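# Set lighting desk channel faders to taped levels

## Task

Slide every channel fader on the lighting console to the value marked on its tape label above it, and make sure the master fader finishes at the same level it had at the start.

## Robot and tools

Robot: two UR7e-type arms, left_arm and right_arm. Each carries a parallel two-finger gripper with an 80 mm maximum opening and a wrist camera. Bases in the scene frame: left_arm at (+0.023, +0.421, 0) m and right_arm at (-0.013, -0.356, 0) m, both turned only slightly about z. Scene frame: origin at table-top height midway between the arms, +z up, +x out over the table, left_arm on the +y side. A two-camera stand sits behind the arms. Cameras: cam_high and cam_low (504x504, fixed, scene frame), cam_left_wrist and cam_right_wrist (672x504).

Frames: reported hand positions (m), quat_wxyz and velocities (m/s, rad/s) are in that arm's own base frame. Offsets you send are along the current Hand target's own axes. The fingers point along the gripper's +z and close along its x. end_effector_position is the point between the pads; fingertips stick out 9.3 mm further. The housing is 201 mm long in the closing direction, 46 mm wide, and starts 38 mm behind that point. A camera block juts about 12 cm toward the gripper's -y and rotates with it.

execute_actions(actions, cameras): actions is a list of actions; each action is a list of up to 15 rows, one row per 1/30 s step; a short action repeats its final row to fill 15 steps. Every row is a single flat list of 18 numbers in [-1, 1] covering both arms: left dx, dy, dz, rx, ry, rz, gripper position, force_limit, speed, then the same nine for the right arm. The six pose numbers are an offset (not a pose) from the Hand target at the action's start; all rows of an action count from that same start. Scale: 1.0 = 0.6 m for dx/dy/dz and 180 degrees for the rotation vector rx, ry, rz. A new action starts from the new Hand target, so sending the same offset again moves further. Six zeros hold an arm. Gripper numbers are absolute commands, never offsets; a 0 is a real command, so resend the previous values to leave a gripper unchanged. Images are returned only for an empty actions list or when cameras lists names (["all"] for all).

Gripper numbers: position +1 = fully open, about -0.90 = pads touching, -1 = grip until stopped. force_limit -1 is about 15 N, +1 about 35 N per pad. speed -1 = 5 mm/s, +1 = 100 mm/s (full stroke about 0.83 s). After the fingers stop, new force_limit or speed needs a changed position number (by 0.01 or more).

move(target, speed, blend, stop_force, zero, blocking, cameras): target is one 18-number row laid out as above, or a list of up to 15 such rows; every row is an offset from the Hand targets at the move's start, not from the previous row. Paths are straight and all end together, within 10 s. speed is top speed in m/s (0.002 to 3.6, default 0.25; turning up to twice that in rad/s), one value or one per target. blend is a corner-rounding radius in m per target (0 = stop at each). stop_force (3 to 120 N, same for both arms) ends an arm's path when its wrist sensor feels that much push against the motion; the arm then backs to just before the push but keeps some pressure. Omit it when pulling away from a contact, and do not rely on it while the gripper rotates. zero (only with stop_force, default true) re-zeros moving arms first. blocking=false returns after about 0.5 s while the move continues; not allowed with stop_force. The result adds a move: line: done, off_target, moving, held or fault, plus limits=paced (pose clipped) or limits=held (steps withheld). Paths ignore obstacles and the other arm.

wait(seconds 0 to 10), stop() brakes a running move, zoom_image(camera, region [x0, y0, x1, y1] in pixels, at most 504 by 504) enlarges part of the newest image, zero_wrist_force(arm) re-zeros that wrist sensor, read_manual(section) gives only licence text, finished_scene(scene) ends the scene irreversibly; call nothing after it in that reply.

Results: Hand target (the last commanded pose after clipping; next offsets count from it), end_effector_position, Tool commands, is_grasped (1 = fingers stopped on something), width_mm (pad gap), Joint positions, Joint torques (include arm weight), Joint velocities ("within noise" when still), Wrist force and Wrist torque in the gripper's own axes plus the peak since last shown, and, for execute_actions, step readings of position. A gripper often rests short of its Hand target; resend the missing distance as an offset.

Limits and cautions: each step the commanded orientation is clipped to within 32 degrees of the measured one. Joints move at most 3.14 rad/s; motion lags commands by about 0.09 s or 0.17 to 0.22 s, and fast moves overshoot. A contact torque at a joint's limit (139 N m for shoulder and elbow joints, 26 N m for wrist joints) or an outside force near 150 N (plus or minus 25) stops the arm for 10 s; the arms are stiff, so aiming even slightly past a firm surface can trigger this. Motors over 70 C give MOTOR HOT; at 85 C the arm is braked 30 to 60 s, so avoid long stretched poses or pushing into unreachable targets. A clearance check holds back commands that bring the arms too close, but collisions are still possible; any arm-to-arm press can fail the scene. Avoid paths near an arm's own base. Nothing may fall or be left off the table; avoid hard hits and heavy pressure.

For this job: read the tape labels and fader positions from the cameras (zoom in), approach each channel fader knob from above with fingertips, descend slowly with a modest stop_force, then slide along the fader travel at low speed, check the result, and lift off without stop_force. Keep clear of the master fader so it stays where it began.

Each tool is called after "Emit:" by a JSON object that holds its "fn" and its "kwargs".

## Session

Emit:
{"fn": "execute_actions", "kwargs": {"actions": []}}

Scene clock: 0.00 s.
left_arm: end_effector_position=(+0.0891, -0.2958, +0.1222) width_mm=79.9 is_grasped=0 end_effector_quat_wxyz=(-0.229, +0.427, +0.792, +0.373) | right_arm: end_effector_position=(+0.5133, -0.1800, +0.3384) width_mm=80.1 is_grasped=0 end_effector_quat_wxyz=(-0.236, +0.091, +0.855, -0.453)
Joint positions: left_arm=[-1.646 -1.362 2.033 -1.342 -1.674 -2.178] | right_arm=[3.324 -1.938 -1.302 -2.377 0.888 -0.835]
Joint velocities: within noise
Joint torques (N m): no reading
Wrist force (N): no reading
Wrist torque (N m): no reading
Wrist force, peak (N): no reading
Hand target: left_arm +0.0891, -0.2958, +0.1222; -0.229, +0.427, +0.792, +0.373 | right_arm +0.5133, -0.1800, +0.3384; -0.236, +0.091, +0.855, -0.453
Tool commands: left_gripper/position=+0.998 left_gripper/force_limit=+1.0 left_gripper/speed=+1.0 right_gripper/position=+1.0 right_gripper/force_limit=+1.0 right_gripper/speed=+1.0

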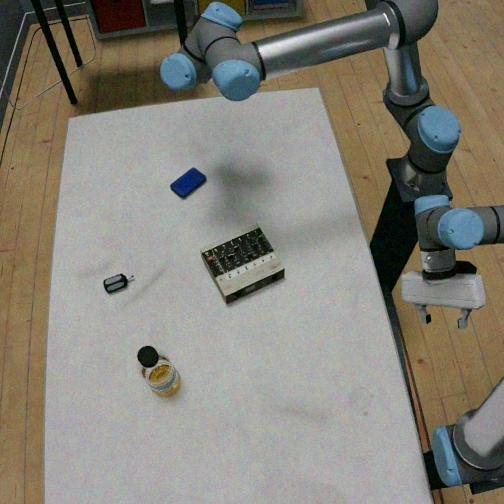

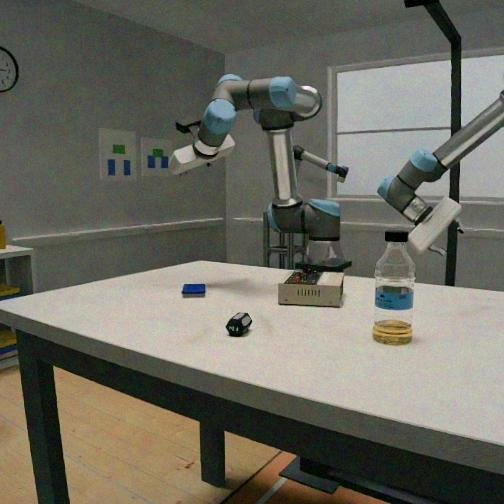

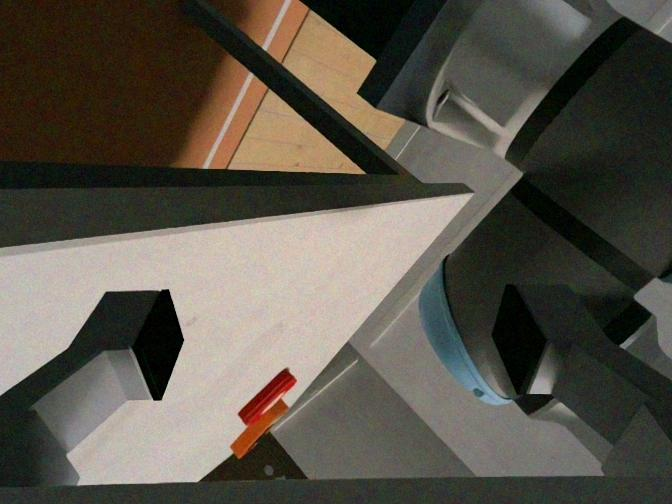

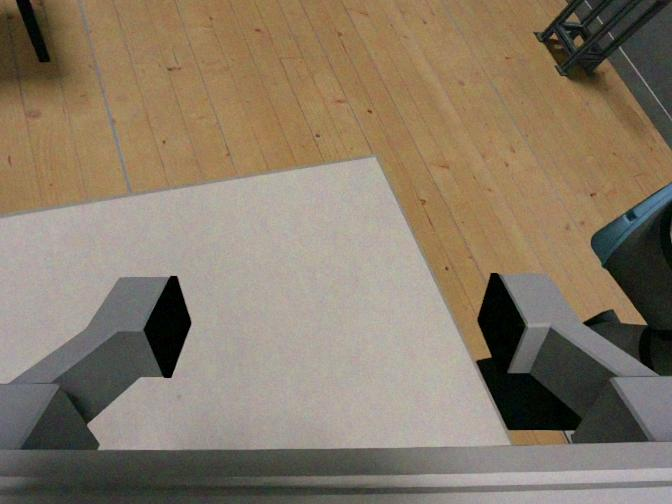

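Emit:
{"fn": "zoom_image", "kwargs": {"camera": "cam_high", "region": [190, 215, 300, 310]}}

Scaled by 4.582 from the camera's 504x504 image, which has a finer 720x720 frame.

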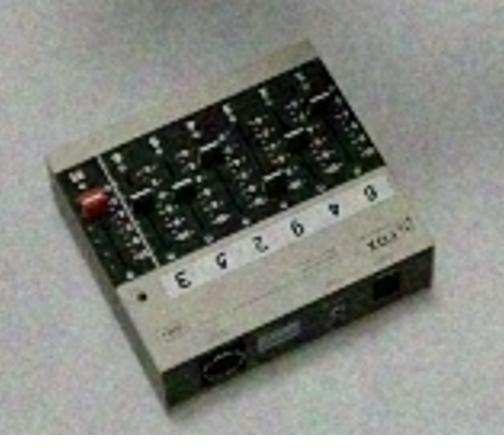

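Emit:
{"fn": "move", "kwargs": {"target": [0,0,0,0,0,0,0.998,1,1,0.523,0.435,-0.261,-0.349,0.110,0.388,-0.6,-1,1], "speed": 0.6, "cameras": ["cam_right_wrist","cam_high"]}}

Scene clock: 6.10 s.
left_arm: end_effector_position=(+0.0891, -0.2958, +0.1222) width_mm=79.9 is_grasped=0 end_effector_quat_wxyz=(-0.229, +0.427, +0.792, +0.373) | right_arm: end_effector_position=(+0.3004, +0.2000, +0.3010) width_mm=12.8 is_grasped=0 end_effector_quat_wxyz=(+0.000, +0.707, +0.707, +0.000) end_effector_velocity=(+0.000, +0.000, +0.000) end_effector_angular_velocity=(+0.000, -0.001, -0.004)
Joint positions: left_arm=[-1.646 -1.362 2.033 -1.342 -1.674 -2.178] | right_arm=[4.107 -1.2 -2.046 -1.468 1.571 0.965]
Joint velocities: left_arm=[within noise] | right_arm=[0.001 0 0 0.001 -0.001 0.005]
Joint torques (N m): left_arm=[-1.06 -27.37 -16.52 -0.29 -0.31 0.16] | right_arm=[7.49 12.23 27.87 4.08 -0.94 1.79]
Wrist force (N): left_arm=[-0.1 0.0 0.0] | right_arm=[-0.7 1.0 -0.8]
Wrist torque (N m): left_arm=[0.00 0.01 0.00] | right_arm=[0.05 -0.02 -0.13]
Wrist force, peak (N): left_arm=[-0.4 -0.1 0.0] | right_arm=[-1.1 1.4 -0.7]
Hand target: left_arm +0.0891, -0.2958, +0.1222; -0.229, +0.427, +0.792, +0.373 | right_arm +0.3004, +0.2000, +0.3010; +0.000, +0.707, +0.707, +0.000
Off the commanded pose: left_arm 0.000 m, 0 deg | right_arm 0.000 m, 0 deg.
move: done
Images, in order (width x height): cam_high 504x504, cam_right_wrist 672x504.

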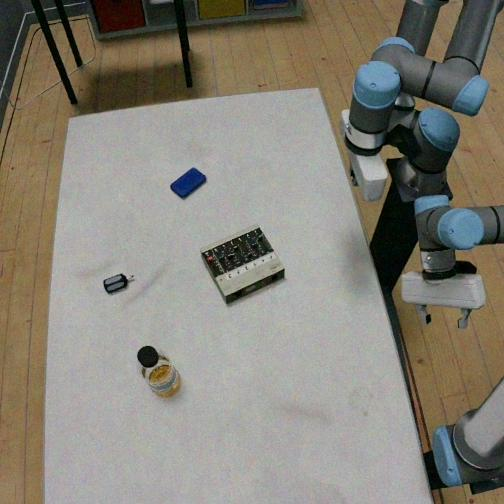

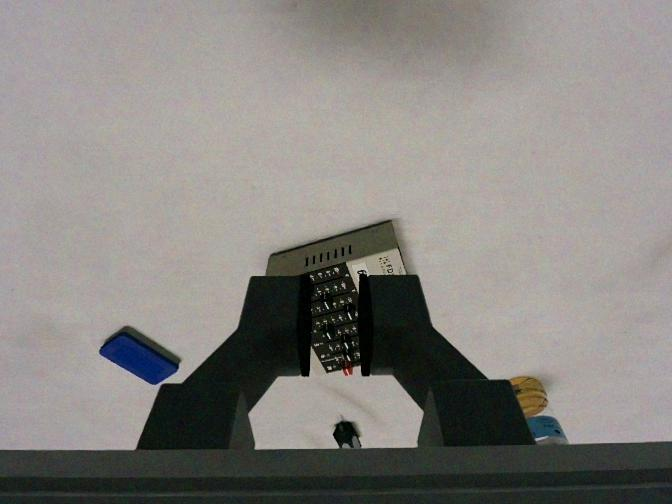

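Emit:
{"fn": "move", "kwargs": {"target": [0,0,0,0,0,0,0.998,1,1,0.015,0.367,0.177,0,0,-0.081,-0.6,-1,1], "speed": 0.5, "cameras": ["cam_right_wrist"]}}

Emit:
{"fn": "zoom_image", "kwargs": {"camera": "cam_right_wrist", "region": [170, 0, 510, 290]}}

Scene clock: 8.07 s.
left_arm: end_effector_position=(+0.0891, -0.2958, +0.1222) width_mm=79.9 is_grasped=0 end_effector_quat_wxyz=(-0.229, +0.427, +0.792, +0.373) | right_arm: end_effector_position=(+0.5204, +0.2089, +0.1947) width_mm=12.8 is_grasped=0 end_effector_quat_wxyz=(+0.000, +0.612, +0.791, +0.000)
Joint positions: left_arm=[-1.646 -1.362 2.033 -1.342 -1.674 -2.178] | right_arm=[3.763 -1.784 -1.795 -1.134 1.571 0.367]
Joint torques (N m): left_arm=[-0.33 -26.78 -16 -0.18 -0.25 -0.05] | right_arm=[-5.57 26.28 30.97 4.1 -1.8 -1.36]
Wrist force (N): left_arm=[0.0 0.0 0.0] | right_arm=[-0.8 0.7 -1.1]
Wrist torque (N m): left_arm=[0.00 0.02 0.00] | right_arm=[0.05 0.04 -0.21]
Wrist force, peak (N): left_arm=[-0.2 0.3 -0.2] | right_arm=[-1.2 4.4 0.6]
Hand target: left_arm +0.0891, -0.2958, +0.1222; -0.229, +0.427, +0.792, +0.373 | right_arm +0.5206, +0.2089, +0.1947; +0.000, +0.612, +0.791, +0.000
Off the commanded pose: left_arm 0.000 m, 0 deg | right_arm 0.000 m, 0 deg.
move: done
Images, in order (width x height): cam_right_wrist 672x504.

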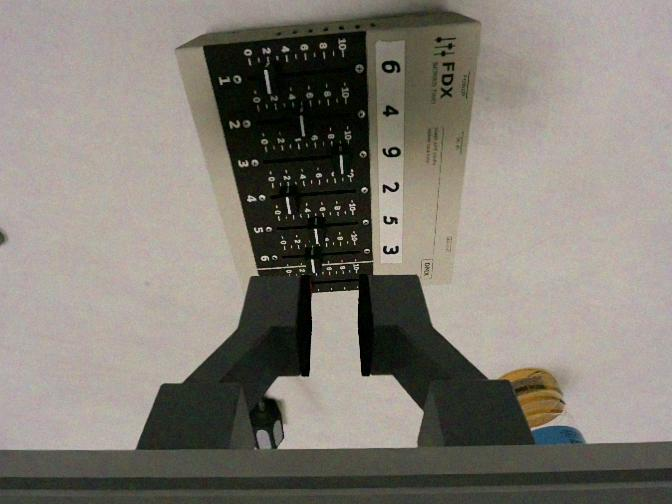

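Scaled by 1.482 from the camera's 672x504 image, which has a finer 960x720 frame.

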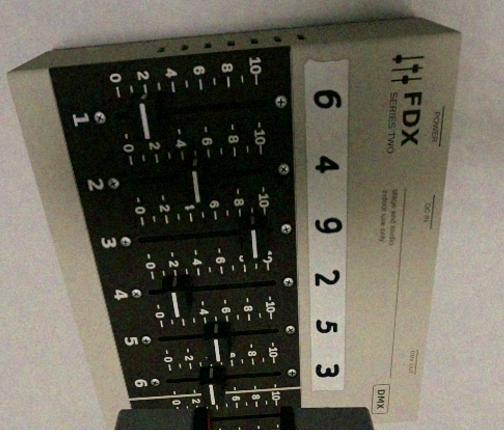

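Emit:
{"fn": "move", "kwargs": {"target": [0,0,0,0,0,0,0.998,1,1,-0.0833,0,0,0,0,0,-1,-1,1], "speed": 0.3, "cameras": ["cam_right_wrist"]}}

Emit:
{"fn": "zoom_image", "kwargs": {"camera": "cam_right_wrist", "region": [250, 0, 590, 290]}}

Scene clock: 10.17 s.
left_arm: end_effector_position=(+0.0891, -0.2958, +0.1222) width_mm=79.9 is_grasped=0 end_effector_quat_wxyz=(-0.229, +0.427, +0.792, +0.373) | right_arm: end_effector_position=(+0.5331, +0.1605, +0.1947) width_mm=0.0 is_grasped=0 end_effector_quat_wxyz=(+0.000, +0.612, +0.791, +0.000) end_effector_velocity=(+0.000, +0.002, +0.000) end_effector_angular_velocity=(+0.001, +0.000, -0.002)
Joint positions: left_arm=[-1.646 -1.362 2.033 -1.342 -1.674 -2.178] | right_arm=[3.676 -1.775 -1.807 -1.131 1.571 0.28]
Joint velocities: left_arm=[within noise] | right_arm=[0.003 0 0 0 0.001 0.005]
Joint torques (N m): left_arm=[0.1 -27.12 -16 -0.22 0.05 0] | right_arm=[5.8 27.1 30.39 3.03 1.73 1.62]
Wrist force (N): left_arm=[-0.1 0.0 -0.1] | right_arm=[-0.8 0.5 -1.2]
Wrist torque (N m): left_arm=[0.00 0.02 0.00] | right_arm=[0.02 0.01 -0.19]
Wrist force, peak (N): left_arm=[-0.3 0.2 -0.1] | right_arm=[-2.3 0.5 -1.1]
Hand target: left_arm +0.0891, -0.2958, +0.1222; -0.229, +0.427, +0.792, +0.373 | right_arm +0.5332, +0.1606, +0.1947; +0.000, +0.612, +0.791, +0.000
Off the commanded pose: left_arm 0.000 m, 0 deg | right_arm 0.000 m, 0 deg.
move: done
Images, in order (width x height): cam_right_wrist 672x504.

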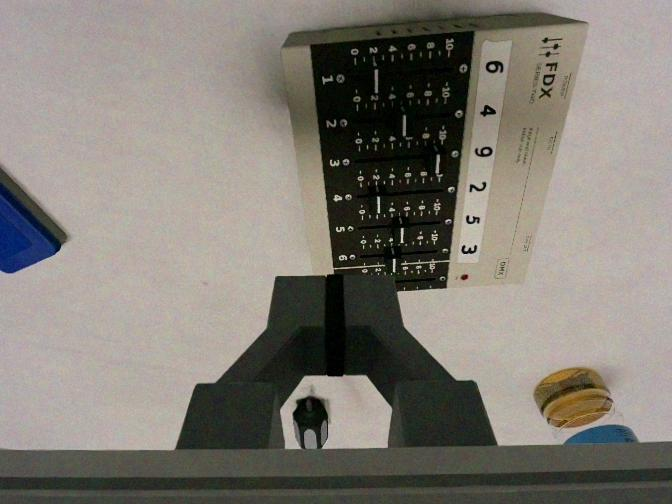

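Scaled by 1.482 from the camera's 672x504 image, which has a finer 960x720 frame.

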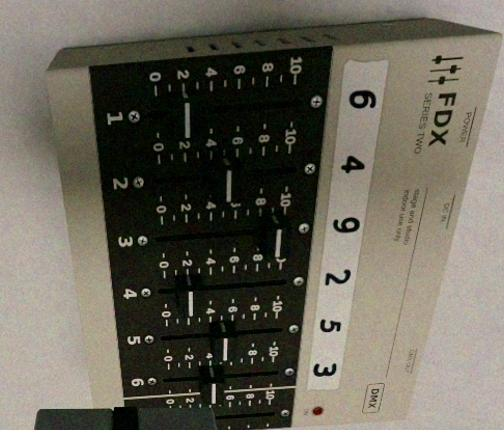

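Emit:
{"fn": "move", "kwargs": {"target": [[0,0,0,0,0,0,0.998,1,1,0.0567,-0.0557,0.14,0,0,-0.0236,0.8,-1,1],[0,0,0,0,0,0,0.998,1,1,0.0567,-0.0557,0.2033,0,0,-0.0236,0.8,-1,1],[0,0,0,0,0,0,0.998,1,1,0.0567,-0.0557,0.2033,0,0,-0.0236,-1,-1,0],[0,0,0,0,0,0,0.998,1,1,0.0567,-0.0557,0.2033,0,0,-0.0236,-0.2,-1,0.5],[0,0,0,0,0,0,0.998,1,1,0.0567,0,0,0,0,-0.0236,-0.2,-1,0.5]], "speed": [0.3,0.15,0.2,0.2,0.3], "blend": [0.015,0,0,0,0], "cameras": ["cam_right_wrist"]}}

Emit:
{"fn": "zoom_image", "kwargs": {"camera": "cam_right_wrist", "region": [170, 0, 510, 290]}}

Scene clock: 18.17 s.
left_arm: end_effector_position=(+0.0891, -0.2958, +0.1222) width_mm=79.9 is_grasped=0 end_effector_quat_wxyz=(-0.229, +0.427, +0.792, +0.373) | right_arm: end_effector_position=(+0.5246, +0.1934, +0.1946) width_mm=29.6 is_grasped=0 end_effector_quat_wxyz=(+0.000, +0.582, +0.813, +0.000)
Joint positions: left_arm=[-1.646 -1.362 2.033 -1.342 -1.674 -2.178] | right_arm=[3.736 -1.781 -1.8 -1.132 1.571 0.265]
Joint torques (N m): left_arm=[1.38 -26.98 -15.75 -0.27 -0.14 -0.09] | right_arm=[7.05 39.89 30.59 1.11 1.68 1.13]
Wrist force (N): left_arm=[-0.1 0.1 0.1] | right_arm=[-1.3 0.4 -1.0]
Wrist torque (N m): left_arm=[0.02 0.02 0.00] | right_arm=[0.01 0.07 -0.10]
Wrist force, peak (N): left_arm=[0.0 0.3 -0.3] | right_arm=[-2.1 2.0 -3.8]
Hand target: left_arm +0.0891, -0.2958, +0.1222; -0.229, +0.427, +0.792, +0.373 | right_arm +0.5246, +0.1935, +0.1947; +0.000, +0.582, +0.813, +0.000
Off the commanded pose: left_arm 0.000 m, 0 deg | right_arm 0.000 m, 0 deg.
move: done
Images, in order (width x height): cam_right_wrist 672x504.

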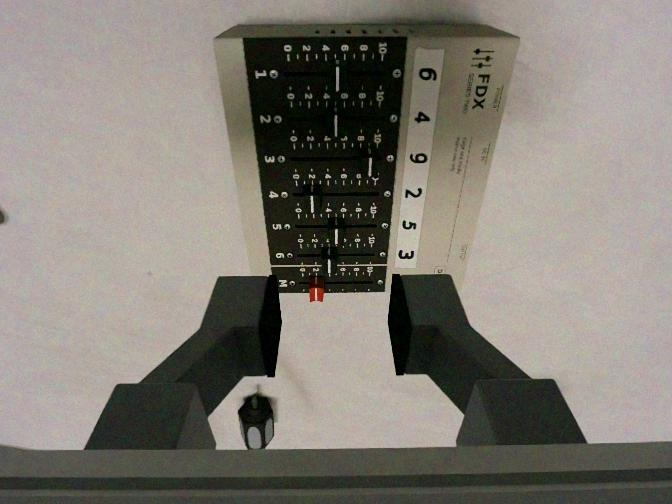

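Scaled by 1.482 from the camera's 672x504 image, which has a finer 960x720 frame.

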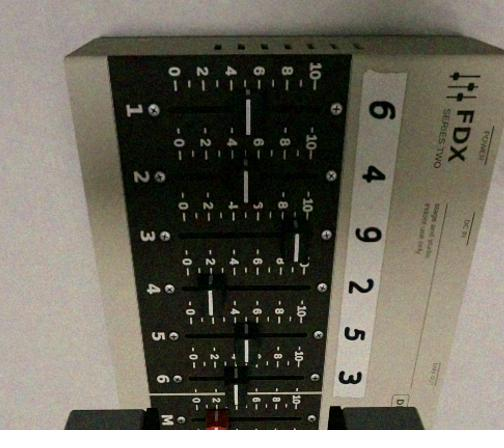

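Emit:
{"fn": "move", "kwargs": {"target": [[0,0,0,0,0,0,0.998,1,1,0.0097,-0.0555,0.15,0,0,0,-0.2,-1,0.5],[0,0,0,0,0,0,0.998,1,1,0.0097,-0.0555,0.2033,0,0,0,-0.2,-1,0.5],[0,0,0,0,0,0,0.998,1,1,0.0097,-0.0555,0.2033,0,0,0,-1,-1,0],[0,0,0,0,0,0,0.998,1,1,0.0097,-0.0555,0.2033,0,0,0,-0.3,-1,0.5],[0,0,0,0,0,0,0.998,1,1,0.0097,-0.0555,0.16,0,0,0,-0.3,-1,0.5],[0,0,0,0,0,0,0.998,1,1,-0.0052,-0.0197,0.16,0,0,0,-0.3,-1,0.5],[0,0,0,0,0,0,0.998,1,1,-0.0052,-0.0197,0.2033,0,0,0,-0.3,-1,0.5],[0,0,0,0,0,0,0.998,1,1,-0.0052,-0.0197,0.2033,0,0,0,-1,-1,0],[0,0,0,0,0,0,0.998,1,1,-0.0052,-0.0197,0.2033,0,0,0,-0.3,-1,0.5],[0,0,0,0,0,0,0.998,1,1,0,0,0,0,0,0,-0.3,-1,0.5]], "speed": [0.3,0.2,0.2,0.2,0.25,0.25,0.2,0.2,0.2,0.35], "blend": [0.01,0,0,0,0.01,0.01,0,0,0,0], "cameras": ["cam_right_wrist"]}}

Emit:
{"fn": "zoom_image", "kwargs": {"camera": "cam_right_wrist", "region": [170, 0, 510, 290]}}

Scene clock: 25.33 s.
left_arm: end_effector_position=(+0.0891, -0.2958, +0.1222) width_mm=79.9 is_grasped=0 end_effector_quat_wxyz=(-0.229, +0.427, +0.792, +0.373) | right_arm: end_effector_position=(+0.5246, +0.1934, +0.1946) width_mm=25.4 is_grasped=0 end_effector_quat_wxyz=(+0.000, +0.582, +0.813, +0.000)
Joint positions: left_arm=[-1.646 -1.362 2.033 -1.342 -1.674 -2.178] | right_arm=[3.736 -1.781 -1.8 -1.133 1.571 0.266]
Joint torques (N m): left_arm=[-0.72 -27.58 -16.97 -0.26 -0.1 0] | right_arm=[6.56 40.79 29.85 0.79 1.48 0.79]
Wrist force (N): left_arm=[-0.1 -0.1 -0.1] | right_arm=[-1.3 0.5 -0.9]
Wrist torque (N m): left_arm=[0.00 0.01 0.00] | right_arm=[0.02 0.07 -0.19]
Wrist force, peak (N): left_arm=[-0.1 0.3 -0.2] | right_arm=[-2.0 2.9 -2.6]
Hand target: left_arm +0.0891, -0.2958, +0.1222; -0.229, +0.427, +0.792, +0.373 | right_arm +0.5246, +0.1935, +0.1947; +0.000, +0.582, +0.813, +0.000
Off the commanded pose: left_arm 0.000 m, 0 deg | right_arm 0.000 m, 0 deg.
move: done
Images, in order (width x height): cam_right_wrist 672x504.

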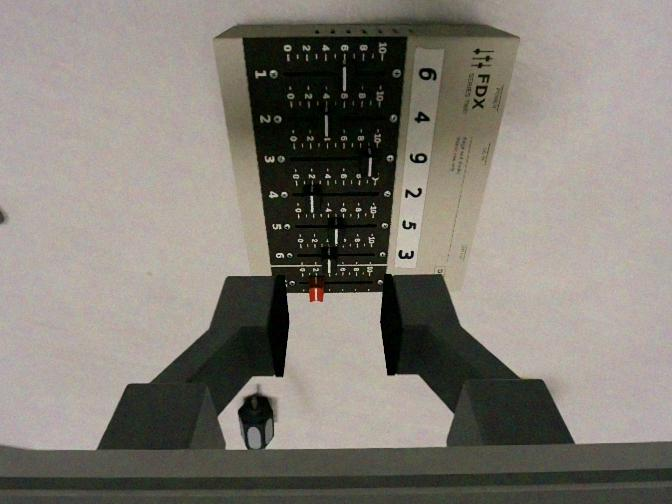

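Scaled by 1.482 from the camera's 672x504 image, which has a finer 960x720 frame.

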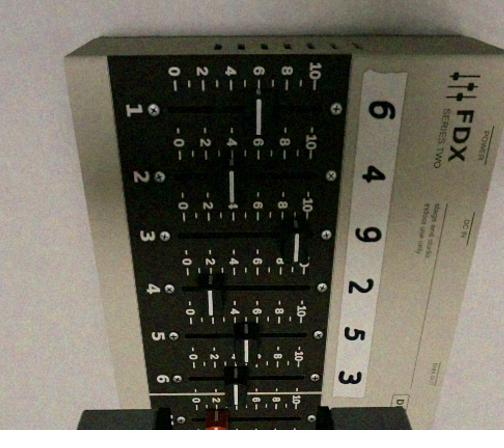

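Emit:
{"fn": "move", "kwargs": {"target": [[0,0,0,0,0,0,0.998,1,1,-0.012,0.1228,0.15,0,0,0,-0.3,-1,0.5],[0,0,0,0,0,0,0.998,1,1,-0.012,0.1228,0.2033,0,0,0,-0.3,-1,0.5],[0,0,0,0,0,0,0.998,1,1,-0.012,0.1228,0.2033,0,0,0,-1,-1,0],[0,0,0,0,0,0,0.998,1,1,-0.012,0.1228,0.2033,0,0,0,-0.3,-1,0.5],[0,0,0,0,0,0,0.998,1,1,-0.012,0.1228,0.1,0,0,0,-0.3,-1,0.5],[0,0,0,0,0,0,0.998,1,1,0,0.05,0,0,0,0,-0.3,-1,0.5]], "speed": [0.3,0.2,0.2,0.2,0.3,0.3], "blend": [0.01,0,0,0,0.02,0], "cameras": ["cam_right_wrist"]}}

Emit:
{"fn": "zoom_image", "kwargs": {"camera": "cam_right_wrist", "region": [170, 0, 510, 290]}}

Scene clock: 29.00 s.
left_arm: end_effector_position=(+0.0891, -0.2958, +0.1222) width_mm=79.9 is_grasped=0 end_effector_quat_wxyz=(-0.229, +0.427, +0.792, +0.373) | right_arm: end_effector_position=(+0.5530, +0.2032, +0.1946) width_mm=25.4 is_grasped=0 end_effector_quat_wxyz=(+0.000, +0.582, +0.813, +0.000)
Joint positions: left_arm=[-1.646 -1.362 2.033 -1.342 -1.674 -2.178] | right_arm=[3.722 -1.848 -1.714 -1.152 1.571 0.252]
Joint torques (N m): left_arm=[-0.12 -27.45 -17.73 -0.18 -0.34 -0.08] | right_arm=[-6.13 43.57 30.63 1.95 1.33 -1.06]
Wrist force (N): left_arm=[-0.1 0.1 0.0] | right_arm=[-0.8 0.4 -1.2]
Wrist torque (N m): left_arm=[0.01 0.03 0.00] | right_arm=[0.04 0.00 -0.14]
Wrist force, peak (N): left_arm=[-0.5 0.0 -0.2] | right_arm=[-0.5 -1.5 -3.4]
Hand target: left_arm +0.0891, -0.2958, +0.1222; -0.229, +0.427, +0.792, +0.373 | right_arm +0.5530, +0.2032, +0.1947; +0.000, +0.582, +0.813, +0.000
Off the commanded pose: left_arm 0.000 m, 0 deg | right_arm 0.000 m, 0 deg.
move: done
Images, in order (width x height): cam_right_wrist 672x504.

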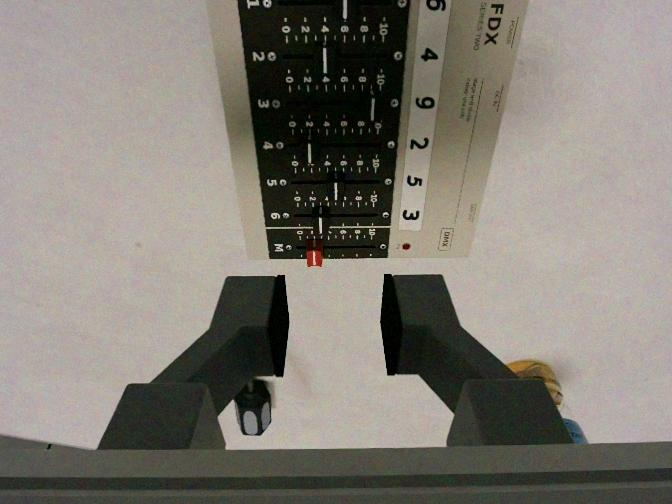

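Scaled by 1.482 from the camera's 672x504 image, which has a finer 960x720 frame.

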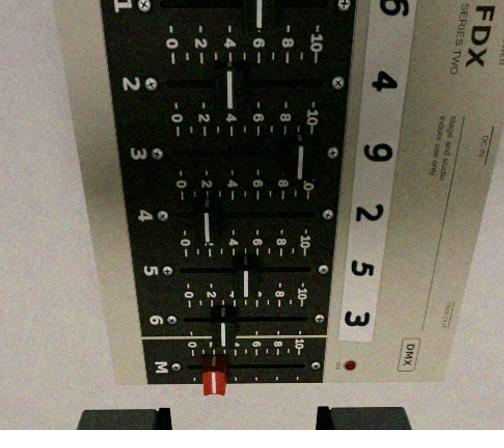

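Emit:
{"fn": "finished_scene", "kwargs": {"scene": 2}}

The scene is finished: the task was done.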